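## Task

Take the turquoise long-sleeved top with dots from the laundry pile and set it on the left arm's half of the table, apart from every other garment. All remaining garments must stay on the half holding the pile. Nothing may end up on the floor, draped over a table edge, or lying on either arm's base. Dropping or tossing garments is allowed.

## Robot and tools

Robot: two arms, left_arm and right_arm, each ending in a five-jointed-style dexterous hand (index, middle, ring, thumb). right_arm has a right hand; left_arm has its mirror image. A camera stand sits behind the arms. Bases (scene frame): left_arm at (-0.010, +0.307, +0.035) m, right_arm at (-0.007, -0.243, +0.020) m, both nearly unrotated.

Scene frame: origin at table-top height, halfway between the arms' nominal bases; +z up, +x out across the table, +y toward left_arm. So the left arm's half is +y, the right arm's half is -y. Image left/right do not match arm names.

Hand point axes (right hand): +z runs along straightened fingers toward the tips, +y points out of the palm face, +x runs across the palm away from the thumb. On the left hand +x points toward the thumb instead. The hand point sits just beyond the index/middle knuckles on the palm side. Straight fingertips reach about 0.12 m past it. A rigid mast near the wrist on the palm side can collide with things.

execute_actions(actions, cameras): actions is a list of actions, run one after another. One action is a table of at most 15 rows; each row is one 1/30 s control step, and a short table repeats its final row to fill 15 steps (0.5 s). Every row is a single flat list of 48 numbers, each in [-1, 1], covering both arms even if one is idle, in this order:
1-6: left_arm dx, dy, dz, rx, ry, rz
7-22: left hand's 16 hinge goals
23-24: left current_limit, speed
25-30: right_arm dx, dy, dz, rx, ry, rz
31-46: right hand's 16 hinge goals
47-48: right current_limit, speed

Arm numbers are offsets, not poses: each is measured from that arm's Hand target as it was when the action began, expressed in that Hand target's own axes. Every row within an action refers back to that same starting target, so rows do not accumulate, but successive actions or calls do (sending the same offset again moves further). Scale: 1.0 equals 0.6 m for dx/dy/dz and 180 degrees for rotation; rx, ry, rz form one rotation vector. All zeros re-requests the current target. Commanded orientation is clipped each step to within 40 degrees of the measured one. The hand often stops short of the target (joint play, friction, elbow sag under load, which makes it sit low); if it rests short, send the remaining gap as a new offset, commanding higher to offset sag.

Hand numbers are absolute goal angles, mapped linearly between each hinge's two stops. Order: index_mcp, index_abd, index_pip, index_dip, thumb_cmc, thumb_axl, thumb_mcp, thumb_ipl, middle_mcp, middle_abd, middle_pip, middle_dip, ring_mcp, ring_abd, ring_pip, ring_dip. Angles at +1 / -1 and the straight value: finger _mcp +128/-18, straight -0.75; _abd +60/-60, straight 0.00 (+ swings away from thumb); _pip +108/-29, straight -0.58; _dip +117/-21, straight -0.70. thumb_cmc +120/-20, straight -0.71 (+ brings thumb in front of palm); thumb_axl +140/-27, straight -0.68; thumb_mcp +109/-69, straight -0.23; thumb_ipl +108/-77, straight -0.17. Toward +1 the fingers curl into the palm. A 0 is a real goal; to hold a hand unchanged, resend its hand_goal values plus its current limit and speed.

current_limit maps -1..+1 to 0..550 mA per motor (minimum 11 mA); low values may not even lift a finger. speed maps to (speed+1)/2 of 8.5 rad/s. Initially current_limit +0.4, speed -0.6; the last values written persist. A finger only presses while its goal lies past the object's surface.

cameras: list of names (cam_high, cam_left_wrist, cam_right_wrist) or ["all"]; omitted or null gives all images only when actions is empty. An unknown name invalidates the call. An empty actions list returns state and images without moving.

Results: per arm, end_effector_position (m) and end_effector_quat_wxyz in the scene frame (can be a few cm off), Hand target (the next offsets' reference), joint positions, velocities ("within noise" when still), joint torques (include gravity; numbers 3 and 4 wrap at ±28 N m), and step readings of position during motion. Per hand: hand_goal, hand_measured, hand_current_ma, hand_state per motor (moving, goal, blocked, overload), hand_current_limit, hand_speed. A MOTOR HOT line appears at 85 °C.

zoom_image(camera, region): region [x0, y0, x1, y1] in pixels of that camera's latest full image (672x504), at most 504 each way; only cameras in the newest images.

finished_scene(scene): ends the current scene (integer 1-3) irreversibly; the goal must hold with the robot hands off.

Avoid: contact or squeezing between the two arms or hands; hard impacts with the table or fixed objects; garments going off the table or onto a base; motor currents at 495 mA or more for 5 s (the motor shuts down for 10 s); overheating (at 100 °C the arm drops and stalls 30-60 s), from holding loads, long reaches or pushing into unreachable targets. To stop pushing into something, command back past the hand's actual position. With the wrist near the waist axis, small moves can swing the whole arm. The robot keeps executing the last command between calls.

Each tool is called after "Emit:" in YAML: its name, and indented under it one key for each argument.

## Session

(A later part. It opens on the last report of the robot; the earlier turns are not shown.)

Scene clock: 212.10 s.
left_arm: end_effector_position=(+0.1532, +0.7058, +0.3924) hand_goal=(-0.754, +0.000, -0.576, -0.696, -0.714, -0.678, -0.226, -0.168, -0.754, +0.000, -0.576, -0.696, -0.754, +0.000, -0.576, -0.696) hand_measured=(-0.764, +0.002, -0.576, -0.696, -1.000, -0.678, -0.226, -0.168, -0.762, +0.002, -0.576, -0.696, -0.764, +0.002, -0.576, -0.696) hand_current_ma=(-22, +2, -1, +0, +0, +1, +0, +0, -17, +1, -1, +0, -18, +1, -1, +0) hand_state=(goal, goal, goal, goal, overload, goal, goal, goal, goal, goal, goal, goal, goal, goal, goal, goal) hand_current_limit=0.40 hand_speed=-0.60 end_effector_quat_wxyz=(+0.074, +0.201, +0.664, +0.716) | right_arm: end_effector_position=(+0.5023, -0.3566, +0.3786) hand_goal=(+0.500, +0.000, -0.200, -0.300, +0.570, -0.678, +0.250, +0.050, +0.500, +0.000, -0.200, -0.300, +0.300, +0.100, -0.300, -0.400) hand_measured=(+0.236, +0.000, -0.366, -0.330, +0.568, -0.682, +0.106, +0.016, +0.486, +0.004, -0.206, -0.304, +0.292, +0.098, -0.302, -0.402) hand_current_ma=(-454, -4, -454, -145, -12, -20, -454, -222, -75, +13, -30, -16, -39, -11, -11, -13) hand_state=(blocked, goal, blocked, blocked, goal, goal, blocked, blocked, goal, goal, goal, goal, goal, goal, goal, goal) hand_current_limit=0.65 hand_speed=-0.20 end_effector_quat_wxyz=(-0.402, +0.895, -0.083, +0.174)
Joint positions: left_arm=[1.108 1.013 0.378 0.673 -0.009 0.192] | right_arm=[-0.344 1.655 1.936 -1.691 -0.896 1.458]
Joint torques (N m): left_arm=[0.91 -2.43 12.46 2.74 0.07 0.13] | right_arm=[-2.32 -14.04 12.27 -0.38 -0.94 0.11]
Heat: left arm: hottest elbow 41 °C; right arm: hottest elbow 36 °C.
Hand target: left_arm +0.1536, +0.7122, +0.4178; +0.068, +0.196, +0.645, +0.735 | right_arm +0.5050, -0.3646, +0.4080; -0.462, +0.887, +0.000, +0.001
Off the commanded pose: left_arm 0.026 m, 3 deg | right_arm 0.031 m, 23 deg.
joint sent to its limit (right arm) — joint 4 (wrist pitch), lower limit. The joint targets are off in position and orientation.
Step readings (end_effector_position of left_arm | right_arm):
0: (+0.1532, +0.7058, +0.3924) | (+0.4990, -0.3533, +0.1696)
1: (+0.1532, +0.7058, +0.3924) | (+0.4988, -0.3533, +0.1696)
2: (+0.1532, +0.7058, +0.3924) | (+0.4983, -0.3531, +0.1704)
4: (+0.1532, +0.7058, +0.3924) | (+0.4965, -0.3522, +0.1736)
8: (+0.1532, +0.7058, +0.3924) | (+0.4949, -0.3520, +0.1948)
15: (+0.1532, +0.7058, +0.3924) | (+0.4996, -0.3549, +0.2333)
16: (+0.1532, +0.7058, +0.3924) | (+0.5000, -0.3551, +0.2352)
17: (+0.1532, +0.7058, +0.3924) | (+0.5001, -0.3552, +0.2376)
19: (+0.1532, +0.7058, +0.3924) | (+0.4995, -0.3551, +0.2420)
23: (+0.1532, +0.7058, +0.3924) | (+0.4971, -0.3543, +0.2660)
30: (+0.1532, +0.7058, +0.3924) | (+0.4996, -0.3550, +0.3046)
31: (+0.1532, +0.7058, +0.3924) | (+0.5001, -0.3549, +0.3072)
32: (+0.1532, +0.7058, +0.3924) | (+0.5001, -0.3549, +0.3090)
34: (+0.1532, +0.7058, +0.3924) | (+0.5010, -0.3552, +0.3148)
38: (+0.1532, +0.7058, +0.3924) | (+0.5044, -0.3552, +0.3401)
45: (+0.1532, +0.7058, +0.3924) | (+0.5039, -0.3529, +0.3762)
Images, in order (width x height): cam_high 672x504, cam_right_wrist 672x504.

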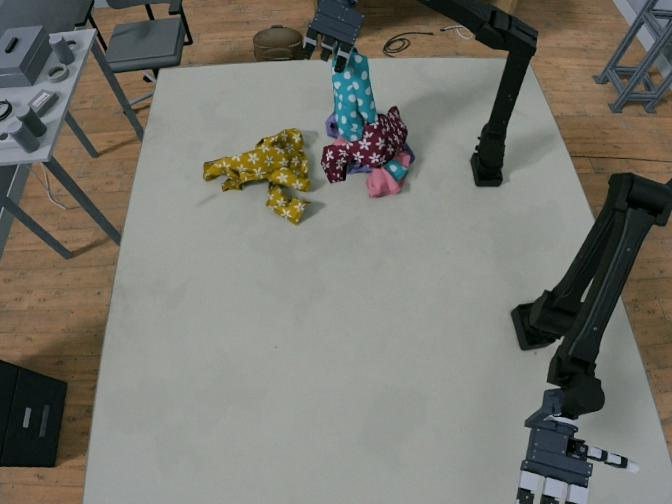

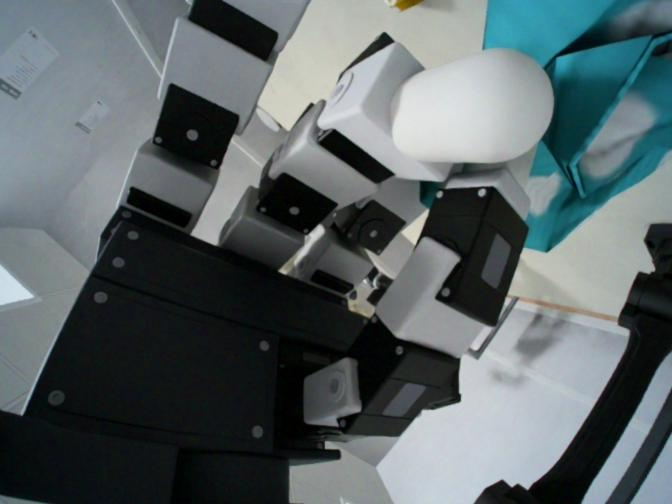

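Emit:
execute_actions:
  actions:
    - [[0,0,0,0,0,0,-0.754,0,-0.576,-0.696,-0.714,-0.678,-0.226,-0.168,-0.754,0,-0.576,-0.696,-0.754,0,-0.576,-0.696,0.4,-0.6,0,-0.1,-0.07,0,0,0,0.5,0,-0.2,-0.3,0.571,-0.678,0.25,0.05,0.5,0,-0.2,-0.3,0.3,0.1,-0.3,-0.4,0.65,-0.2]]
    - [[0,0,0,0,0,0,-0.754,0,-0.576,-0.696,-0.714,-0.678,-0.226,-0.168,-0.754,0,-0.576,-0.696,-0.754,0,-0.576,-0.696,0.4,-0.6,0,-0.1,-0.07,0,0,0,0.5,0,-0.2,-0.3,0.571,-0.678,0.25,0.05,0.5,0,-0.2,-0.3,0.3,0.1,-0.3,-0.4,0.65,-0.2]]
    - [[0,0,0,0,0,0,-0.754,0,-0.576,-0.696,-0.714,-0.678,-0.226,-0.168,-0.754,0,-0.576,-0.696,-0.754,0,-0.576,-0.696,0.4,-0.6,0,-0.07,-0.049,0,0,0,0.5,0,-0.2,-0.3,0.571,-0.678,0.25,0.05,0.5,0,-0.2,-0.3,0.3,0.1,-0.3,-0.4,0.65,-0.2]]
  cameras: ["cam_high","cam_right_wrist"]

Emit:
zoom_image:
  camera: "cam_high"
  region: [240, 0, 440, 220]

Scene clock: 222.67 s.
left_arm: end_effector_position=(+0.1532, +0.7058, +0.3924) hand_goal=(-0.754, +0.000, -0.576, -0.696, -0.714, -0.678, -0.226, -0.168, -0.754, +0.000, -0.576, -0.696, -0.754, +0.000, -0.576, -0.696) hand_measured=(-0.764, +0.002, -0.576, -0.696, -1.000, -0.678, -0.226, -0.168, -0.762, +0.002, -0.576, -0.696, -0.764, +0.002, -0.576, -0.696) hand_current_ma=(-22, +2, -1, +0, +0, +1, +0, +0, -17, +1, -1, +0, -18, +1, -1, +0) hand_state=(goal, goal, goal, goal, overload, goal, goal, goal, goal, goal, goal, goal, goal, goal, goal, goal) hand_current_limit=0.40 hand_speed=-0.60 end_effector_quat_wxyz=(+0.074, +0.201, +0.664, +0.716) | right_arm: end_effector_position=(+0.5095, -0.3589, +0.5880) hand_goal=(+0.500, +0.000, -0.200, -0.300, +0.570, -0.678, +0.250, +0.050, +0.500, +0.000, -0.200, -0.300, +0.300, +0.100, -0.300, -0.400) hand_measured=(+0.236, -0.002, -0.366, -0.330, +0.568, -0.682, +0.106, +0.016, +0.490, +0.002, -0.206, -0.304, +0.296, +0.098, -0.302, -0.402) hand_current_ma=(-454, -11, -454, -145, -14, -20, -454, -222, -55, +7, -28, -16, -21, -11, -11, -13) hand_state=(blocked, goal, blocked, blocked, goal, goal, blocked, blocked, goal, goal, goal, goal, goal, goal, goal, goal) hand_current_limit=0.65 hand_speed=-0.20 end_effector_quat_wxyz=(-0.484, +0.805, -0.118, +0.322)
Joint positions: left_arm=[1.108 1.013 0.378 0.673 -0.009 0.192] | right_arm=[-0.431 1.725 2.513 -1.696 -1.148 1.837]
Joint torques (N m): left_arm=[0.85 -2.32 12.46 2.71 0.08 0.13] | right_arm=[-2.32 -12.28 10.3 0.46 -0.97 0.02]
Heat: left arm: hottest elbow 41 °C; right arm: hottest elbow 36 °C.
Hand target: left_arm +0.1536, +0.7122, +0.4178; +0.068, +0.196, +0.645, +0.735 | right_arm +0.5047, -0.3647, +0.6057; -0.464, +0.886, -0.005, +0.020
Off the commanded pose: left_arm 0.026 m, 3 deg | right_arm 0.019 m, 41 deg; orientation clipped.
joint sent to its limit (right arm) — joint 4 (wrist pitch), lower limit. The joint targets are off in position and orientation.
Step readings (end_effector_position of left_arm | right_arm):
0: (+0.1532, +0.7058, +0.3924) | (+0.5023, -0.3566, +0.3786)
1: (+0.1532, +0.7058, +0.3924) | (+0.5025, -0.3567, +0.3792)
2: (+0.1532, +0.7058, +0.3924) | (+0.5022, -0.3565, +0.3809)
4: (+0.1532, +0.7058, +0.3924) | (+0.5033, -0.3565, +0.3888)
8: (+0.1532, +0.7058, +0.3924) | (+0.5086, -0.3555, +0.4218)
15: (+0.1532, +0.7058, +0.3924) | (+0.5077, -0.3544, +0.4526)
16: (+0.1532, +0.7058, +0.3924) | (+0.5079, -0.3547, +0.4527)
17: (+0.1532, +0.7058, +0.3924) | (+0.5073, -0.3557, +0.4558)
19: (+0.1532, +0.7058, +0.3924) | (+0.5083, -0.3564, +0.4660)
23: (+0.1532, +0.7058, +0.3924) | (+0.5082, -0.3564, +0.5063)
30: (+0.1532, +0.7058, +0.3924) | (+0.5041, -0.3536, +0.5396)
31: (+0.1532, +0.7058, +0.3924) | (+0.5035, -0.3533, +0.5406)
32: (+0.1532, +0.7058, +0.3924) | (+0.5041, -0.3541, +0.5429)
34: (+0.1532, +0.7058, +0.3924) | (+0.5071, -0.3553, +0.5516)
38: (+0.1532, +0.7058, +0.3924) | (+0.5088, -0.3574, +0.5735)
45: (+0.1532, +0.7058, +0.3924) | (+0.5022, -0.3545, +0.5974)
Images, in order (width x height): cam_high 672x504, cam_right_wrist 672x504.

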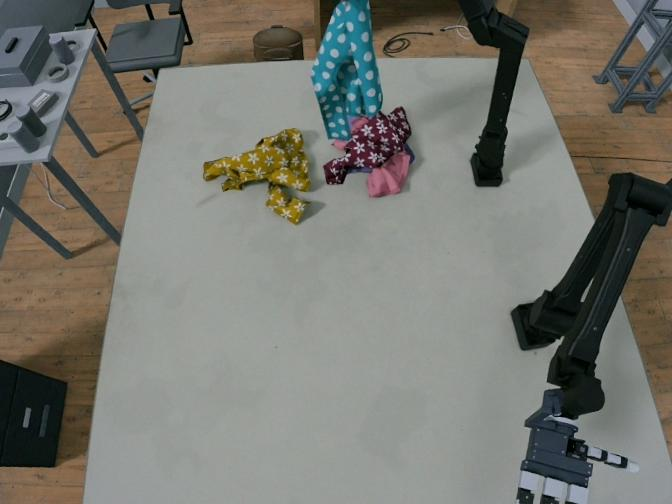

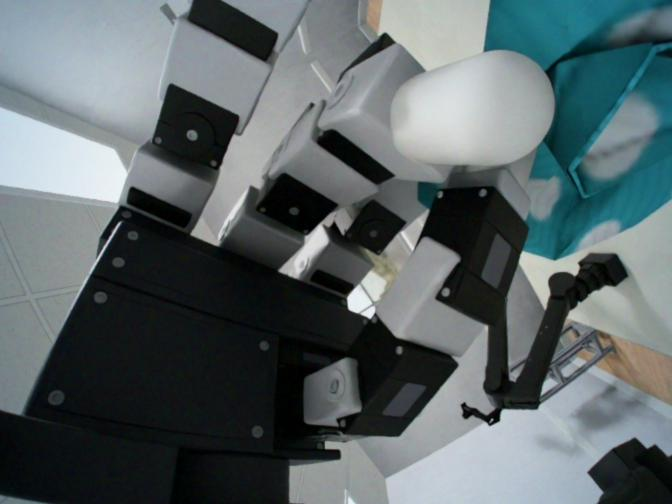

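Scaled by 2.291 from the camera's 672x504 image, which has a finer 960x720 frame.

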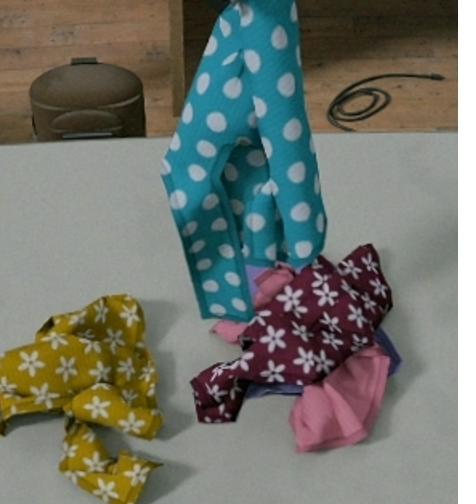

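Emit:
execute_actions:
  actions:
    - [[0,0,0,0,0,0,-0.754,0,-0.576,-0.696,-0.714,-0.678,-0.226,-0.168,-0.754,0,-0.576,-0.696,-0.754,0,-0.576,-0.696,0.4,-0.6,0.06,-0.065,0.093,0,-0.0355,-0.0247,0.5,0,-0.2,-0.3,0.571,-0.678,0.25,0.05,0.5,0,-0.2,-0.3,0.3,0.1,-0.3,-0.4,0.65,-0.2]]
    - [[0,0,0,0,0,0,-0.754,0,-0.576,-0.696,-0.714,-0.678,-0.226,-0.168,-0.754,0,-0.576,-0.696,-0.754,0,-0.576,-0.696,0.4,-0.6,0.06,-0.068,0.098,0,-0.0355,-0.0247,0.5,0,-0.2,-0.3,0.571,-0.678,0.25,0.05,0.5,0,-0.2,-0.3,0.3,0.1,-0.3,-0.4,0.65,-0.2]]
    - [[0,0,0,0,0,0,-0.754,0,-0.576,-0.696,-0.714,-0.678,-0.226,-0.168,-0.754,0,-0.576,-0.696,-0.754,0,-0.576,-0.696,0.4,-0.6,0.0625,-0.071,0.102,0,-0.0355,-0.0247,0.5,0,-0.2,-0.3,0.571,-0.678,0.25,0.05,0.5,0,-0.2,-0.3,0.3,0.1,-0.3,-0.4,0.65,-0.2]]
    - [[0,0,0,0,0,0,-0.754,0,-0.576,-0.696,-0.714,-0.678,-0.226,-0.168,-0.754,0,-0.576,-0.696,-0.754,0,-0.576,-0.696,0.4,-0.6,0.062,-0.075,0.1075,0,-0.0355,-0.0247,0.5,0,-0.2,-0.3,0.571,-0.678,0.25,0.05,0.5,0,-0.2,-0.3,0.3,0.1,-0.3,-0.4,0.65,-0.2]]
  cameras: ["cam_high"]

Scene clock: 243.23 s.
left_arm: end_effector_position=(+0.1532, +0.7058, +0.3924) hand_goal=(-0.754, +0.000, -0.576, -0.696, -0.714, -0.678, -0.226, -0.168, -0.754, +0.000, -0.576, -0.696, -0.754, +0.000, -0.576, -0.696) hand_measured=(-0.764, +0.002, -0.576, -0.696, -1.000, -0.678, -0.226, -0.168, -0.762, +0.002, -0.576, -0.696, -0.764, +0.002, -0.576, -0.696) hand_current_ma=(-22, +2, -1, +0, +0, +1, +0, +0, -17, +1, -1, +0, -18, +1, -1, +0) hand_state=(goal, goal, goal, goal, overload, goal, goal, goal, goal, goal, goal, goal, goal, goal, goal, goal) hand_current_limit=0.40 hand_speed=-0.60 end_effector_quat_wxyz=(+0.074, +0.201, +0.664, +0.716) | right_arm: end_effector_position=(+0.5921, -0.0493, +0.5943) hand_goal=(+0.500, +0.000, -0.200, -0.300, +0.570, -0.678, +0.250, +0.050, +0.500, +0.000, -0.200, -0.300, +0.300, +0.100, -0.300, -0.400) hand_measured=(+0.236, -0.002, -0.366, -0.330, +0.568, -0.682, +0.106, +0.016, +0.498, +0.002, -0.204, -0.304, +0.300, +0.098, -0.302, -0.402) hand_current_ma=(-454, -11, -454, -145, -14, -20, -454, -222, -15, +7, -20, -16, +2, -11, -9, -12) hand_state=(blocked, goal, blocked, blocked, goal, goal, blocked, blocked, goal, goal, goal, goal, goal, goal, goal, goal) hand_current_limit=0.65 hand_speed=-0.20 end_effector_quat_wxyz=(-0.611, +0.756, +0.118, +0.204)
Joint positions: left_arm=[1.108 1.013 0.378 0.673 -0.009 0.192] | right_arm=[0.109 2.015 2.873 -1.48 -1.274 2.064]
Joint torques (N m): left_arm=[0.85 -2.32 12.46 2.73 0.08 0.12] | right_arm=[-2.14 -14.92 10.18 2.25 -0.85 0.04]
Heat: left arm: hottest elbow 42 °C; right arm: hottest elbow 37 °C.
Hand target: left_arm +0.1536, +0.7122, +0.4178; +0.068, +0.196, +0.645, +0.735 | right_arm +0.5973, -0.0548, +0.6117; -0.463, +0.855, +0.224, -0.068
Off the commanded pose: left_arm 0.026 m, 3 deg | right_arm 0.019 m, 42 deg; orientation clipped; orientation clipped at the end of an earlier action of this call.
elbow stopped short (right arm): the move would have taken joint 3 (elbow) straighter than the controller allows.
joint sent to its limit (right arm) — joint 6 (wrist roll), upper limit. The joint targets are off in position and orientation.
Step readings (end_effector_position of left_arm | right_arm):
0: (+0.1532, +0.7058, +0.3924) | (+0.5095, -0.3589, +0.5880)
1: (+0.1532, +0.7058, +0.3924) | (+0.5095, -0.3589, +0.5880)
2: (+0.1532, +0.7058, +0.3924) | (+0.5098, -0.3590, +0.5883)
4: (+0.1532, +0.7058, +0.3924) | (+0.5145, -0.3560, +0.5910)
8: (+0.1532, +0.7058, +0.3924) | (+0.5287, -0.3265, +0.5931)
15: (+0.1532, +0.7058, +0.3924) | (+0.5450, -0.2920, +0.5894)
16: (+0.1532, +0.7058, +0.3924) | (+0.5464, -0.2933, +0.5880)
17: (+0.1532, +0.7058, +0.3924) | (+0.5473, -0.2945, +0.5889)
19: (+0.1532, +0.7058, +0.3924) | (+0.5527, -0.2909, +0.5897)
23: (+0.1532, +0.7058, +0.3924) | (+0.5628, -0.2569, +0.5915)
30: (+0.1532, +0.7058, +0.3924) | (+0.5718, -0.2144, +0.5928)
31: (+0.1532, +0.7058, +0.3924) | (+0.5728, -0.2143, +0.5925)
32: (+0.1532, +0.7058, +0.3924) | (+0.5742, -0.2155, +0.5929)
34: (+0.1532, +0.7058, +0.3924) | (+0.5777, -0.2125, +0.5943)
38: (+0.1532, +0.7058, +0.3924) | (+0.5810, -0.1791, +0.5928)
45: (+0.1532, +0.7058, +0.3924) | (+0.5843, -0.1318, +0.5891)
46: (+0.1532, +0.7058, +0.3924) | (+0.5857, -0.1325, +0.5890)
47: (+0.1532, +0.7058, +0.3924) | (+0.5866, -0.1324, +0.5897)
49: (+0.1532, +0.7058, +0.3924) | (+0.5908, -0.1297, +0.5912)
53: (+0.1532, +0.7058, +0.3924) | (+0.5925, -0.0955, +0.5927)
60: (+0.1532, +0.7058, +0.3924) | (+0.5892, -0.0453, +0.5937)
Images, in order (width x height): cam_high 672x504.

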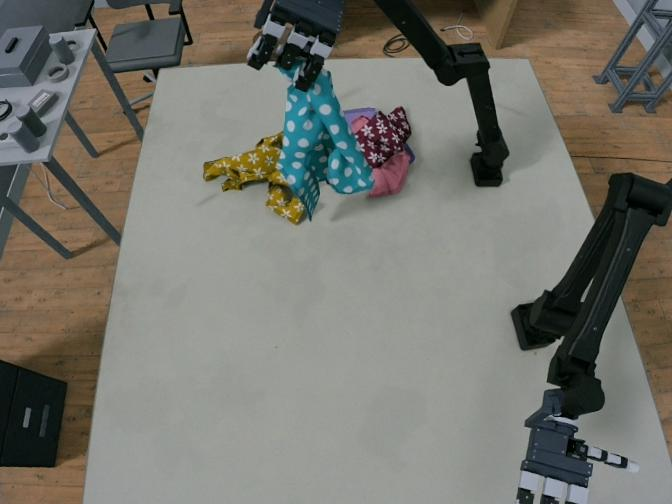

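Emit:
execute_actions:
  actions:
    - [[0,0,0,0,0,0,-0.754,0,-0.576,-0.696,-0.714,-0.678,-0.226,-0.168,-0.754,0,-0.576,-0.696,-0.754,0,-0.576,-0.696,0.4,-0.6,0.037,-0.024,0.16,0.004,-0.0365,-0.025,0.5,0,-0.2,-0.3,0.571,-0.678,0.25,0.05,0.5,0,-0.2,-0.3,0.3,0.1,-0.3,-0.4,0.65,-0.2]]
    - [[0,0,0,0,0,0,-0.754,0,-0.576,-0.696,-0.714,-0.678,-0.226,-0.168,-0.754,0,-0.576,-0.696,-0.754,0,-0.576,-0.696,0.4,-0.6,0.041,-0.026,0.164,0.004,-0.0365,-0.025,0.5,0,-0.2,-0.3,0.571,-0.678,0.25,0.05,0.5,0,-0.2,-0.3,0.3,0.1,-0.3,-0.4,0.65,-0.2]]
    - [[0,0,0,0,0,0,-0.754,0,-0.576,-0.696,-0.714,-0.678,-0.226,-0.168,-0.754,0,-0.576,-0.696,-0.754,0,-0.576,-0.696,0.4,-0.6,0.0405,-0.0285,0.167,0.004,-0.0365,-0.025,0.5,0,-0.2,-0.3,0.571,-0.678,0.25,0.05,0.5,0,-0.2,-0.3,0.3,0.1,-0.3,-0.4,0.65,-0.2]]
    - [[0,0,0,0,0,0,-0.754,0,-0.576,-0.696,-0.714,-0.678,-0.226,-0.168,-0.754,0,-0.576,-0.696,-0.754,0,-0.576,-0.696,0.4,-0.6,0.043,-0.031,0.171,0.004,-0.0365,-0.025,0.5,0,-0.2,-0.3,0.571,-0.678,0.25,0.05,0.5,0,-0.2,-0.3,0.3,0.1,-0.3,-0.4,0.65,-0.2]]
  cameras: ["cam_high"]

Scene clock: 258.50 s.
left_arm: end_effector_position=(+0.1532, +0.7058, +0.3924) hand_goal=(-0.754, +0.000, -0.576, -0.696, -0.714, -0.678, -0.226, -0.168, -0.754, +0.000, -0.576, -0.696, -0.754, +0.000, -0.576, -0.696) hand_measured=(-0.764, +0.002, -0.576, -0.696, -1.000, -0.678, -0.226, -0.168, -0.762, +0.002, -0.576, -0.696, -0.764, +0.002, -0.576, -0.696) hand_current_ma=(-22, +2, -1, +0, +0, +1, +0, +0, -17, +1, -1, +0, -18, +1, -1, +0) hand_state=(goal, goal, goal, goal, overload, goal, goal, goal, goal, goal, goal, goal, goal, goal, goal, goal) hand_current_limit=0.40 hand_speed=-0.60 end_effector_quat_wxyz=(+0.074, +0.201, +0.664, +0.716) | right_arm: end_effector_position=(+0.4497, +0.2959, +0.4311) hand_goal=(+0.500, +0.000, -0.200, -0.300, +0.570, -0.678, +0.250, +0.050, +0.500, +0.000, -0.200, -0.300, +0.300, +0.100, -0.300, -0.400) hand_measured=(+0.236, -0.002, -0.366, -0.330, +0.568, -0.682, +0.106, +0.016, +0.496, +0.002, -0.204, -0.304, +0.300, +0.098, -0.302, -0.402) hand_current_ma=(-454, -11, -454, -145, -14, -20, -454, -222, -16, +7, -19, -16, -3, -11, -9, -12) hand_state=(blocked, goal, blocked, blocked, goal, goal, blocked, blocked, goal, goal, goal, goal, goal, goal, goal, goal) hand_current_limit=0.65 hand_speed=-0.20 end_effector_quat_wxyz=(-0.563, +0.754, +0.338, -0.012)
Joint positions: left_arm=[1.108 1.013 0.378 0.673 -0.009 0.192] | right_arm=[0.725 2.227 2.872 -1.651 -1.123 1.783]
Joint torques (N m): left_arm=[0.91 -2.32 12.45 2.71 0.07 0.13] | right_arm=[-2.2 -19.31 11.15 0.87 -0.42 -0.31]
Heat: left arm: hottest elbow 42 °C; right arm: hottest elbow 36 °C.
Hand target: left_arm +0.1536, +0.7122, +0.4178; +0.068, +0.196, +0.645, +0.735 | right_arm +0.4569, +0.2954, +0.4511; -0.426, +0.760, +0.451, -0.193
Off the commanded pose: left_arm 0.026 m, 3 deg | right_arm 0.021 m, 29 deg.
elbow stopped short (right arm): the move would have taken joint 3 (elbow) straighter than the controller allows.
Step readings (end_effector_position of left_arm | right_arm):
0: (+0.1532, +0.7058, +0.3924) | (+0.5921, -0.0493, +0.5943)
1: (+0.1532, +0.7058, +0.3924) | (+0.5921, -0.0493, +0.5943)
2: (+0.1532, +0.7058, +0.3924) | (+0.5927, -0.0492, +0.5934)
4: (+0.1532, +0.7058, +0.3924) | (+0.5918, -0.0427, +0.5913)
8: (+0.1532, +0.7058, +0.3924) | (+0.5837, -0.0067, +0.5793)
15: (+0.1532, +0.7058, +0.3924) | (+0.5774, +0.0479, +0.5533)
16: (+0.1532, +0.7058, +0.3924) | (+0.5786, +0.0482, +0.5514)
17: (+0.1532, +0.7058, +0.3924) | (+0.5794, +0.0484, +0.5498)
19: (+0.1532, +0.7058, +0.3924) | (+0.5788, +0.0502, +0.5460)
23: (+0.1532, +0.7058, +0.3924) | (+0.5650, +0.0811, +0.5367)
30: (+0.1532, +0.7058, +0.3924) | (+0.5422, +0.1367, +0.5182)
31: (+0.1532, +0.7058, +0.3924) | (+0.5423, +0.1384, +0.5170)
32: (+0.1532, +0.7058, +0.3924) | (+0.5426, +0.1389, +0.5158)
34: (+0.1532, +0.7058, +0.3924) | (+0.5419, +0.1420, +0.5102)
38: (+0.1532, +0.7058, +0.3924) | (+0.5276, +0.1687, +0.4975)
45: (+0.1532, +0.7058, +0.3924) | (+0.4995, +0.2206, +0.4755)
46: (+0.1532, +0.7058, +0.3924) | (+0.4985, +0.2231, +0.4742)
47: (+0.1532, +0.7058, +0.3924) | (+0.4987, +0.2247, +0.4715)
49: (+0.1532, +0.7058, +0.3924) | (+0.4964, +0.2282, +0.4679)
53: (+0.1532, +0.7058, +0.3924) | (+0.4777, +0.2538, +0.4556)
60: (+0.1532, +0.7058, +0.3924) | (+0.4416, +0.3013, +0.4325)
Images, in order (width x height): cam_high 672x504.

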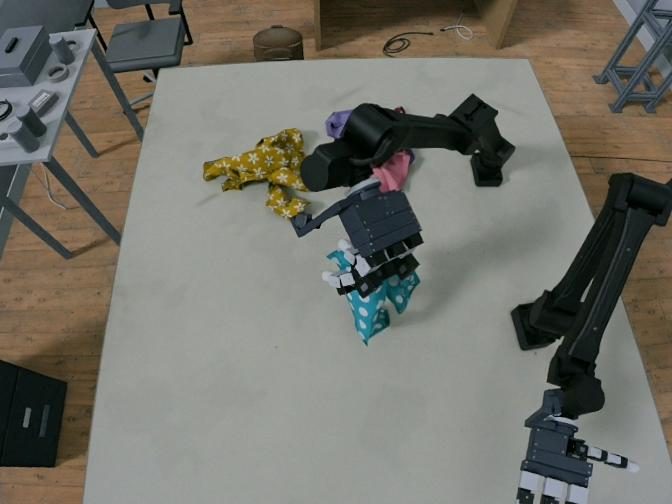

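Emit:
execute_actions:
  actions:
    - [[0,0,0,0,0,0,-0.754,0,-0.576,-0.696,-0.714,-0.678,-0.226,-0.168,-0.754,0,-0.576,-0.696,-0.754,0,-0.576,-0.696,0.4,-0.6,0.0285,0.122,0.0785,0,0,0,0.5,0,-0.2,-0.3,0.571,-0.678,0.25,0.05,0.5,0,-0.2,-0.3,0.3,0.1,-0.3,-0.4,0.65,-0.2]]
    - [[0,0,0,0,0,0,-0.754,0,-0.576,-0.696,-0.714,-0.678,-0.226,-0.168,-0.754,0,-0.576,-0.696,-0.754,0,-0.576,-0.696,0.4,-0.6,0.0285,0.122,0.0785,0,0,0,0.5,0,-0.2,-0.3,0.571,-0.678,0.25,0.05,0.5,0,-0.2,-0.3,0.3,0.1,-0.3,-0.4,0.65,-0.2]]
    - [[0,0,0,0,0,0,-0.754,0,-0.576,-0.696,-0.714,-0.678,-0.226,-0.168,-0.754,0,-0.576,-0.696,-0.754,0,-0.576,-0.696,0.4,-0.6,0.0285,0.122,0.0785,0,0,0,0.5,0,-0.2,-0.3,0.571,-0.678,0.25,0.05,0.5,0,-0.2,-0.3,0.3,0.1,-0.3,-0.4,0.65,-0.2]]
    - [[0,0,0,0,0,0,-0.754,0,-0.576,-0.696,-0.714,-0.678,-0.226,-0.168,-0.754,0,-0.576,-0.696,-0.754,0,-0.576,-0.696,0.4,-0.6,0.0285,0.122,0.0785,0,0,0,0.5,0,-0.2,-0.3,0.571,-0.678,0.25,0.05,0.5,0,-0.2,-0.3,0.3,0.1,-0.3,-0.4,0.65,-0.2]]
  cameras: ["cam_high"]

Scene clock: 273.17 s.
left_arm: end_effector_position=(+0.1532, +0.7058, +0.3924) hand_goal=(-0.754, +0.000, -0.576, -0.696, -0.714, -0.678, -0.226, -0.168, -0.754, +0.000, -0.576, -0.696, -0.754, +0.000, -0.576, -0.696) hand_measured=(-0.764, +0.002, -0.576, -0.696, -1.000, -0.678, -0.226, -0.168, -0.762, +0.002, -0.576, -0.696, -0.764, +0.002, -0.576, -0.696) hand_current_ma=(-22, +2, -1, +0, +0, +1, +0, +0, -17, +1, -1, +0, -18, +1, -1, +0) hand_state=(goal, goal, goal, goal, overload, goal, goal, goal, goal, goal, goal, goal, goal, goal, goal, goal) hand_current_limit=0.40 hand_speed=-0.60 end_effector_quat_wxyz=(+0.074, +0.201, +0.664, +0.716) | right_arm: end_effector_position=(+0.5155, +0.3523, +0.0905) hand_goal=(+0.500, +0.000, -0.200, -0.300, +0.570, -0.678, +0.250, +0.050, +0.500, +0.000, -0.200, -0.300, +0.300, +0.100, -0.300, -0.400) hand_measured=(+0.236, -0.004, -0.366, -0.330, +0.568, -0.682, +0.106, +0.016, +0.494, +0.002, -0.204, -0.304, +0.300, +0.098, -0.302, -0.402) hand_current_ma=(-454, -16, -454, -145, -12, -19, -454, -221, -27, +7, -19, -16, -5, -11, -9, -12) hand_state=(blocked, goal, blocked, blocked, goal, goal, blocked, blocked, goal, goal, goal, goal, goal, goal, goal, goal) hand_current_limit=0.65 hand_speed=-0.20 end_effector_quat_wxyz=(-0.464, +0.790, +0.391, -0.084)
Joint positions: left_arm=[1.108 1.013 0.378 0.673 -0.009 0.192] | right_arm=[0.762 2.676 2.872 -1.628 -0.976 1.455]
Joint torques (N m): left_arm=[0.85 -2.26 12.44 2.73 0.07 0.12] | right_arm=[0.03 -23.53 12.03 1.01 -0.39 -0.2]
Heat: left arm: hottest elbow 42 °C; right arm: hottest elbow 37 °C.
Hand target: left_arm +0.1536, +0.7122, +0.4178; +0.068, +0.196, +0.645, +0.735 | right_arm +0.5172, +0.3752, +0.1106; -0.426, +0.760, +0.451, -0.193
Off the commanded pose: left_arm 0.026 m, 3 deg | right_arm 0.031 m, 15 deg.
elbow stopped short (right arm): the move would have taken joint 3 (elbow) straighter than the controller allows.
Step readings (end_effector_position of left_arm | right_arm):
0: (+0.1532, +0.7058, +0.3924) | (+0.4497, +0.2959, +0.4311)
1: (+0.1532, +0.7058, +0.3924) | (+0.4499, +0.2958, +0.4309)
2: (+0.1532, +0.7058, +0.3924) | (+0.4510, +0.2963, +0.4304)
4: (+0.1532, +0.7058, +0.3924) | (+0.4528, +0.2964, +0.4262)
8: (+0.1532, +0.7058, +0.3924) | (+0.4612, +0.2994, +0.4032)
15: (+0.1532, +0.7058, +0.3924) | (+0.4776, +0.3061, +0.3595)
16: (+0.1532, +0.7058, +0.3924) | (+0.4785, +0.3062, +0.3570)
17: (+0.1532, +0.7058, +0.3924) | (+0.4800, +0.3066, +0.3546)
19: (+0.1532, +0.7058, +0.3924) | (+0.4829, +0.3073, +0.3472)
23: (+0.1532, +0.7058, +0.3924) | (+0.4878, +0.3123, +0.3232)
30: (+0.1532, +0.7058, +0.3924) | (+0.4945, +0.3219, +0.2776)
31: (+0.1532, +0.7058, +0.3924) | (+0.4946, +0.3228, +0.2751)
32: (+0.1532, +0.7058, +0.3924) | (+0.4954, +0.3235, +0.2718)
34: (+0.1532, +0.7058, +0.3924) | (+0.4965, +0.3265, +0.2627)
38: (+0.1532, +0.7058, +0.3924) | (+0.5002, +0.3323, +0.2307)
45: (+0.1532, +0.7058, +0.3924) | (+0.5029, +0.3372, +0.1667)
46: (+0.1532, +0.7058, +0.3924) | (+0.5032, +0.3372, +0.1620)
47: (+0.1532, +0.7058, +0.3924) | (+0.5040, +0.3375, +0.1584)
49: (+0.1532, +0.7058, +0.3924) | (+0.5060, +0.3404, +0.1512)
53: (+0.1532, +0.7058, +0.3924) | (+0.5108, +0.3454, +0.1267)
60: (+0.1532, +0.7058, +0.3924) | (+0.5146, +0.3502, +0.0917)
Images, in order (width x height): cam_high 672x504.

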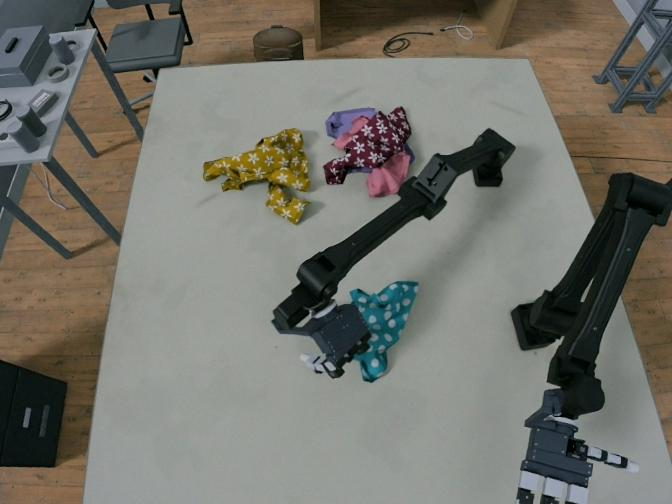

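Emit:
execute_actions:
  actions:
    - [[0,0,0,0,0,0,-0.754,0,-0.576,-0.696,-0.714,-0.678,-0.226,-0.168,-0.754,0,-0.576,-0.696,-0.754,0,-0.576,-0.696,0.4,-0.6,0,0.02,0.015,0,0,0,-0.1,0,-0.4,-0.5,0.571,-0.678,-0.226,-0.168,-0.1,0,-0.4,-0.5,-0.1,0,-0.4,-0.5,0.5,-0.3]]
    - [[0,0,0,0,0,0,-0.754,0,-0.576,-0.696,-0.714,-0.678,-0.226,-0.168,-0.754,0,-0.576,-0.696,-0.754,0,-0.576,-0.696,0.4,-0.6,0,0,0,0,0,0,-0.5,0,-0.57,-0.69,0.571,-0.678,-0.226,-0.168,-0.5,0,-0.57,-0.69,-0.5,0,-0.57,-0.69,0.5,-0.3]]
    - [[0,0,0,0,0,0,-0.754,0,-0.576,-0.696,-0.714,-0.678,-0.226,-0.168,-0.754,0,-0.576,-0.696,-0.754,0,-0.576,-0.696,0.4,-0.6,0.015,-0.137,-0.094,0,0,0,-0.5,0,-0.57,-0.69,0.571,-0.678,-0.226,-0.168,-0.5,0,-0.57,-0.69,-0.5,0,-0.57,-0.69,0.5,-0.3]]
    - [[0,0,0,0,0,0,-0.754,0,-0.576,-0.696,-0.714,-0.678,-0.226,-0.168,-0.754,0,-0.576,-0.696,-0.754,0,-0.576,-0.696,0.4,-0.6,0.015,-0.137,-0.094,0,0,0,-0.5,0,-0.57,-0.69,0.571,-0.678,-0.226,-0.168,-0.5,0,-0.57,-0.69,-0.5,0,-0.57,-0.69,0.5,-0.3]]
  cameras: ["cam_high"]

Scene clock: 284.20 s.
left_arm: end_effector_position=(+0.1532, +0.7058, +0.3924) hand_goal=(-0.754, +0.000, -0.576, -0.696, -0.714, -0.678, -0.226, -0.168, -0.754, +0.000, -0.576, -0.696, -0.754, +0.000, -0.576, -0.696) hand_measured=(-0.764, +0.002, -0.576, -0.696, -1.000, -0.678, -0.226, -0.168, -0.762, +0.002, -0.576, -0.696, -0.764, +0.002, -0.576, -0.696) hand_current_ma=(-22, +2, -1, +0, +0, +1, +0, +0, -17, +1, -1, +0, -18, +1, -1, +0) hand_state=(goal, goal, goal, goal, overload, goal, goal, goal, goal, goal, goal, goal, goal, goal, goal, goal) hand_current_limit=0.40 hand_speed=-0.60 end_effector_quat_wxyz=(+0.074, +0.201, +0.664, +0.716) | right_arm: end_effector_position=(+0.5117, +0.3687, +0.2725) hand_goal=(-0.500, +0.000, -0.570, -0.690, +0.570, -0.678, -0.226, -0.168, -0.500, +0.000, -0.570, -0.690, -0.500, +0.000, -0.570, -0.690) hand_measured=(-0.486, -0.002, -0.566, -0.688, +0.568, -0.680, -0.220, -0.166, -0.486, +0.000, -0.566, -0.688, -0.486, +0.002, -0.566, -0.688) hand_current_ma=(+69, -12, +22, +13, -12, -15, +38, +18, +78, +4, +20, +14, +68, +5, +19, +13) hand_state=(goal, goal, goal, goal, goal, goal, goal, goal, goal, goal, goal, goal, goal, goal, goal, goal) hand_current_limit=0.50 hand_speed=-0.30 end_effector_quat_wxyz=(-0.516, +0.764, +0.387, +0.014)
Joint positions: left_arm=[1.108 1.013 0.378 0.673 -0.009 0.192] | right_arm=[0.771 2.459 2.884 -1.489 -1.007 1.656]
Joint torques (N m): left_arm=[0.85 -2.2 12.45 2.7 0.08 0.12] | right_arm=[-0.97 -23.3 11.25 1.8 -1.07 0.1]
Heat: left arm: hottest elbow 42 °C; right arm: hottest elbow 38 °C.
Hand target: left_arm +0.1536, +0.7122, +0.4178; +0.068, +0.196, +0.645, +0.735 | right_arm +0.5175, +0.3765, +0.2959; -0.426, +0.760, +0.451, -0.193
Off the commanded pose: left_arm 0.026 m, 3 deg | right_arm 0.025 m, 27 deg.
elbow stopped short (right arm): the move would have taken joint 3 (elbow) straighter than the controller allows.
Step readings (end_effector_position of left_arm | right_arm):
0: (+0.1532, +0.7058, +0.3924) | (+0.5155, +0.3523, +0.0905)
1: (+0.1532, +0.7058, +0.3924) | (+0.5155, +0.3523, +0.0905)
2: (+0.1532, +0.7058, +0.3924) | (+0.5159, +0.3524, +0.0904)
4: (+0.1532, +0.7058, +0.3924) | (+0.5165, +0.3529, +0.0905)
8: (+0.1532, +0.7058, +0.3924) | (+0.5161, +0.3542, +0.0906)
15: (+0.1532, +0.7058, +0.3924) | (+0.5146, +0.3560, +0.0906)
16: (+0.1532, +0.7058, +0.3924) | (+0.5146, +0.3560, +0.0906)
17: (+0.1532, +0.7058, +0.3924) | (+0.5147, +0.3558, +0.0905)
19: (+0.1532, +0.7058, +0.3924) | (+0.5166, +0.3542, +0.0905)
23: (+0.1532, +0.7058, +0.3924) | (+0.5166, +0.3542, +0.0905)
30: (+0.1532, +0.7058, +0.3924) | (+0.5138, +0.3566, +0.0905)
31: (+0.1532, +0.7058, +0.3924) | (+0.5138, +0.3566, +0.0905)
32: (+0.1532, +0.7058, +0.3924) | (+0.5138, +0.3566, +0.0905)
34: (+0.1532, +0.7058, +0.3924) | (+0.5128, +0.3574, +0.0928)
38: (+0.1532, +0.7058, +0.3924) | (+0.5114, +0.3579, +0.1080)
45: (+0.1532, +0.7058, +0.3924) | (+0.5130, +0.3596, +0.1531)
46: (+0.1532, +0.7058, +0.3924) | (+0.5134, +0.3601, +0.1573)
47: (+0.1532, +0.7058, +0.3924) | (+0.5137, +0.3604, +0.1622)
49: (+0.1532, +0.7058, +0.3924) | (+0.5144, +0.3613, +0.1721)
53: (+0.1532, +0.7058, +0.3924) | (+0.5147, +0.3632, +0.2092)
60: (+0.1532, +0.7058, +0.3924) | (+0.5121, +0.3666, +0.2682)
Images, in order (width x height): cam_high 672x504.

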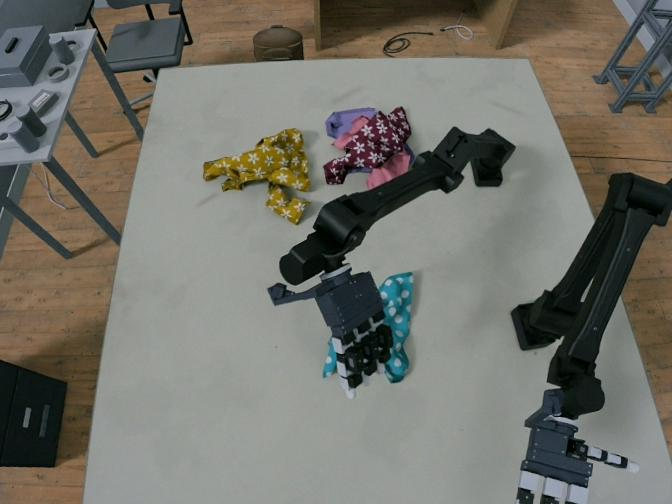

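Emit:
zoom_image:
  camera: "cam_high"
  region: [260, 230, 460, 420]

Scaled by 2.520 from the camera's 672x504 image, which has a finer 960x720 frame.

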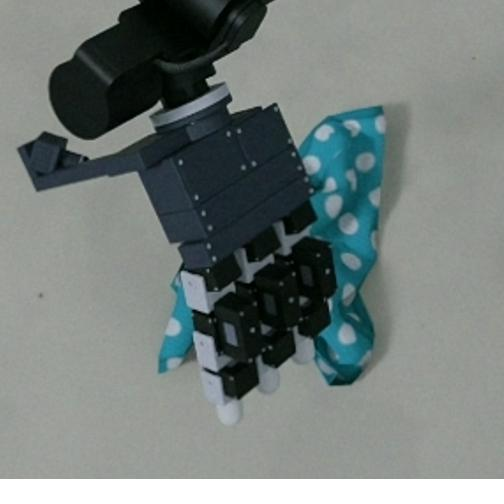

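Emit:
execute_actions:
  actions:
    - [[0,0,0,0,0,0,-0.754,0,-0.576,-0.696,-0.714,-0.678,-0.226,-0.168,-0.754,0,-0.576,-0.696,-0.754,0,-0.576,-0.696,0.4,-0.6,0.05,-0.03,-0.19,0,0,0,-0.5,0,-0.57,-0.69,0.571,-0.678,-0.226,-0.168,-0.5,0,-0.57,-0.69,-0.5,0,-0.57,-0.69,0.5,-0.3]]
  cameras: ["cam_high","cam_right_wrist"]

Scene clock: 291.90 s.
left_arm: end_effector_position=(+0.1532, +0.7058, +0.3924) hand_goal=(-0.754, +0.000, -0.576, -0.696, -0.714, -0.678, -0.226, -0.168, -0.754, +0.000, -0.576, -0.696, -0.754, +0.000, -0.576, -0.696) hand_measured=(-0.764, +0.002, -0.576, -0.696, -1.000, -0.678, -0.226, -0.168, -0.762, +0.002, -0.576, -0.696, -0.764, +0.002, -0.576, -0.696) hand_current_ma=(-22, +2, -1, +0, +0, +1, +0, +0, -17, +1, -1, +0, -18, +1, -1, +0) hand_state=(goal, goal, goal, goal, overload, goal, goal, goal, goal, goal, goal, goal, goal, goal, goal, goal) hand_current_limit=0.40 hand_speed=-0.60 end_effector_quat_wxyz=(+0.074, +0.201, +0.664, +0.716) | right_arm: end_effector_position=(+0.6021, +0.3450, +0.3369) hand_goal=(-0.500, +0.000, -0.570, -0.690, +0.570, -0.678, -0.226, -0.168, -0.500, +0.000, -0.570, -0.690, -0.500, +0.000, -0.570, -0.690) hand_measured=(-0.486, -0.002, -0.566, -0.688, +0.568, -0.680, -0.222, -0.166, -0.486, +0.000, -0.566, -0.688, -0.488, +0.000, -0.566, -0.688) hand_current_ma=(+68, -12, +22, +13, -14, -15, +25, +17, +77, +1, +20, +14, +68, +1, +19, +13) hand_state=(goal, goal, goal, goal, goal, goal, goal, goal, goal, goal, goal, goal, goal, goal, goal, goal) hand_current_limit=0.50 hand_speed=-0.30 end_effector_quat_wxyz=(-0.575, +0.731, +0.346, +0.124)
Joint positions: left_arm=[1.108 1.013 0.378 0.673 -0.009 0.192] | right_arm=[0.662 2.428 2.884 -1.147 -1.067 1.86]
Joint torques (N m): left_arm=[0.85 -2.32 12.44 2.71 0.07 0.13] | right_arm=[-0.32 -23.77 11.41 2.35 -0.87 0.07]
Heat: left arm: hottest elbow 42 °C; right arm: hottest elbow 38 °C.
Hand target: left_arm +0.1536, +0.7122, +0.4178; +0.068, +0.196, +0.645, +0.735 | right_arm +0.6010, +0.3521, +0.3775; -0.441, +0.761, +0.446, -0.166
Off the commanded pose: left_arm 0.026 m, 3 deg | right_arm 0.041 m, 42 deg; orientation clipped.
elbow stopped short (right arm): the move would have taken joint 3 (elbow) straighter than the controller allows.
Step readings (end_effector_position of left_arm | right_arm):
0: (+0.1532, +0.7058, +0.3924) | (+0.5117, +0.3687, +0.2725)
1: (+0.1532, +0.7058, +0.3924) | (+0.5118, +0.3689, +0.2726)
2: (+0.1532, +0.7058, +0.3924) | (+0.5130, +0.3711, +0.2742)
4: (+0.1532, +0.7058, +0.3924) | (+0.5219, +0.3762, +0.2803)
8: (+0.1532, +0.7058, +0.3924) | (+0.5501, +0.3717, +0.3002)
15: (+0.1532, +0.7058, +0.3924) | (+0.6045, +0.3384, +0.3317)
Images, in order (width x height): cam_high 672x504, cam_right_wrist 672x504.

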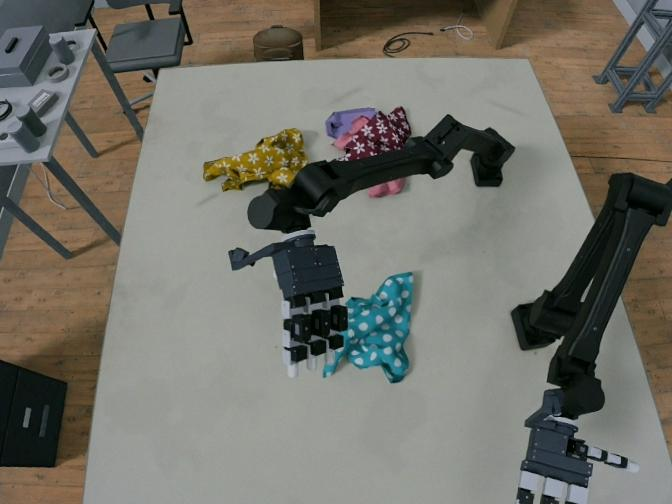

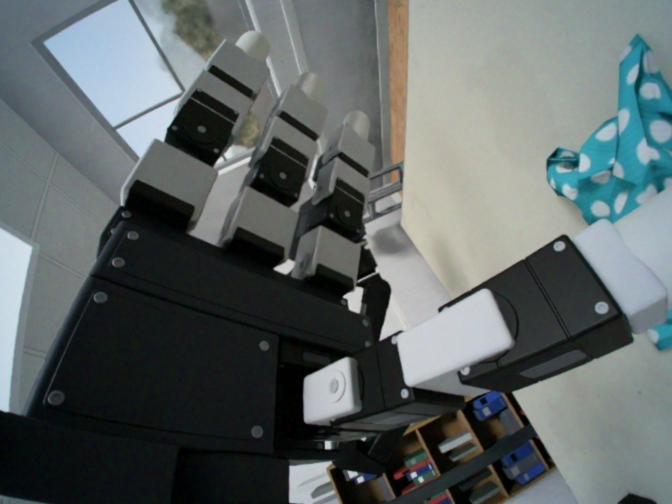

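Emit:
finished_scene:
  scene: 2

The scene is finished: the task was done.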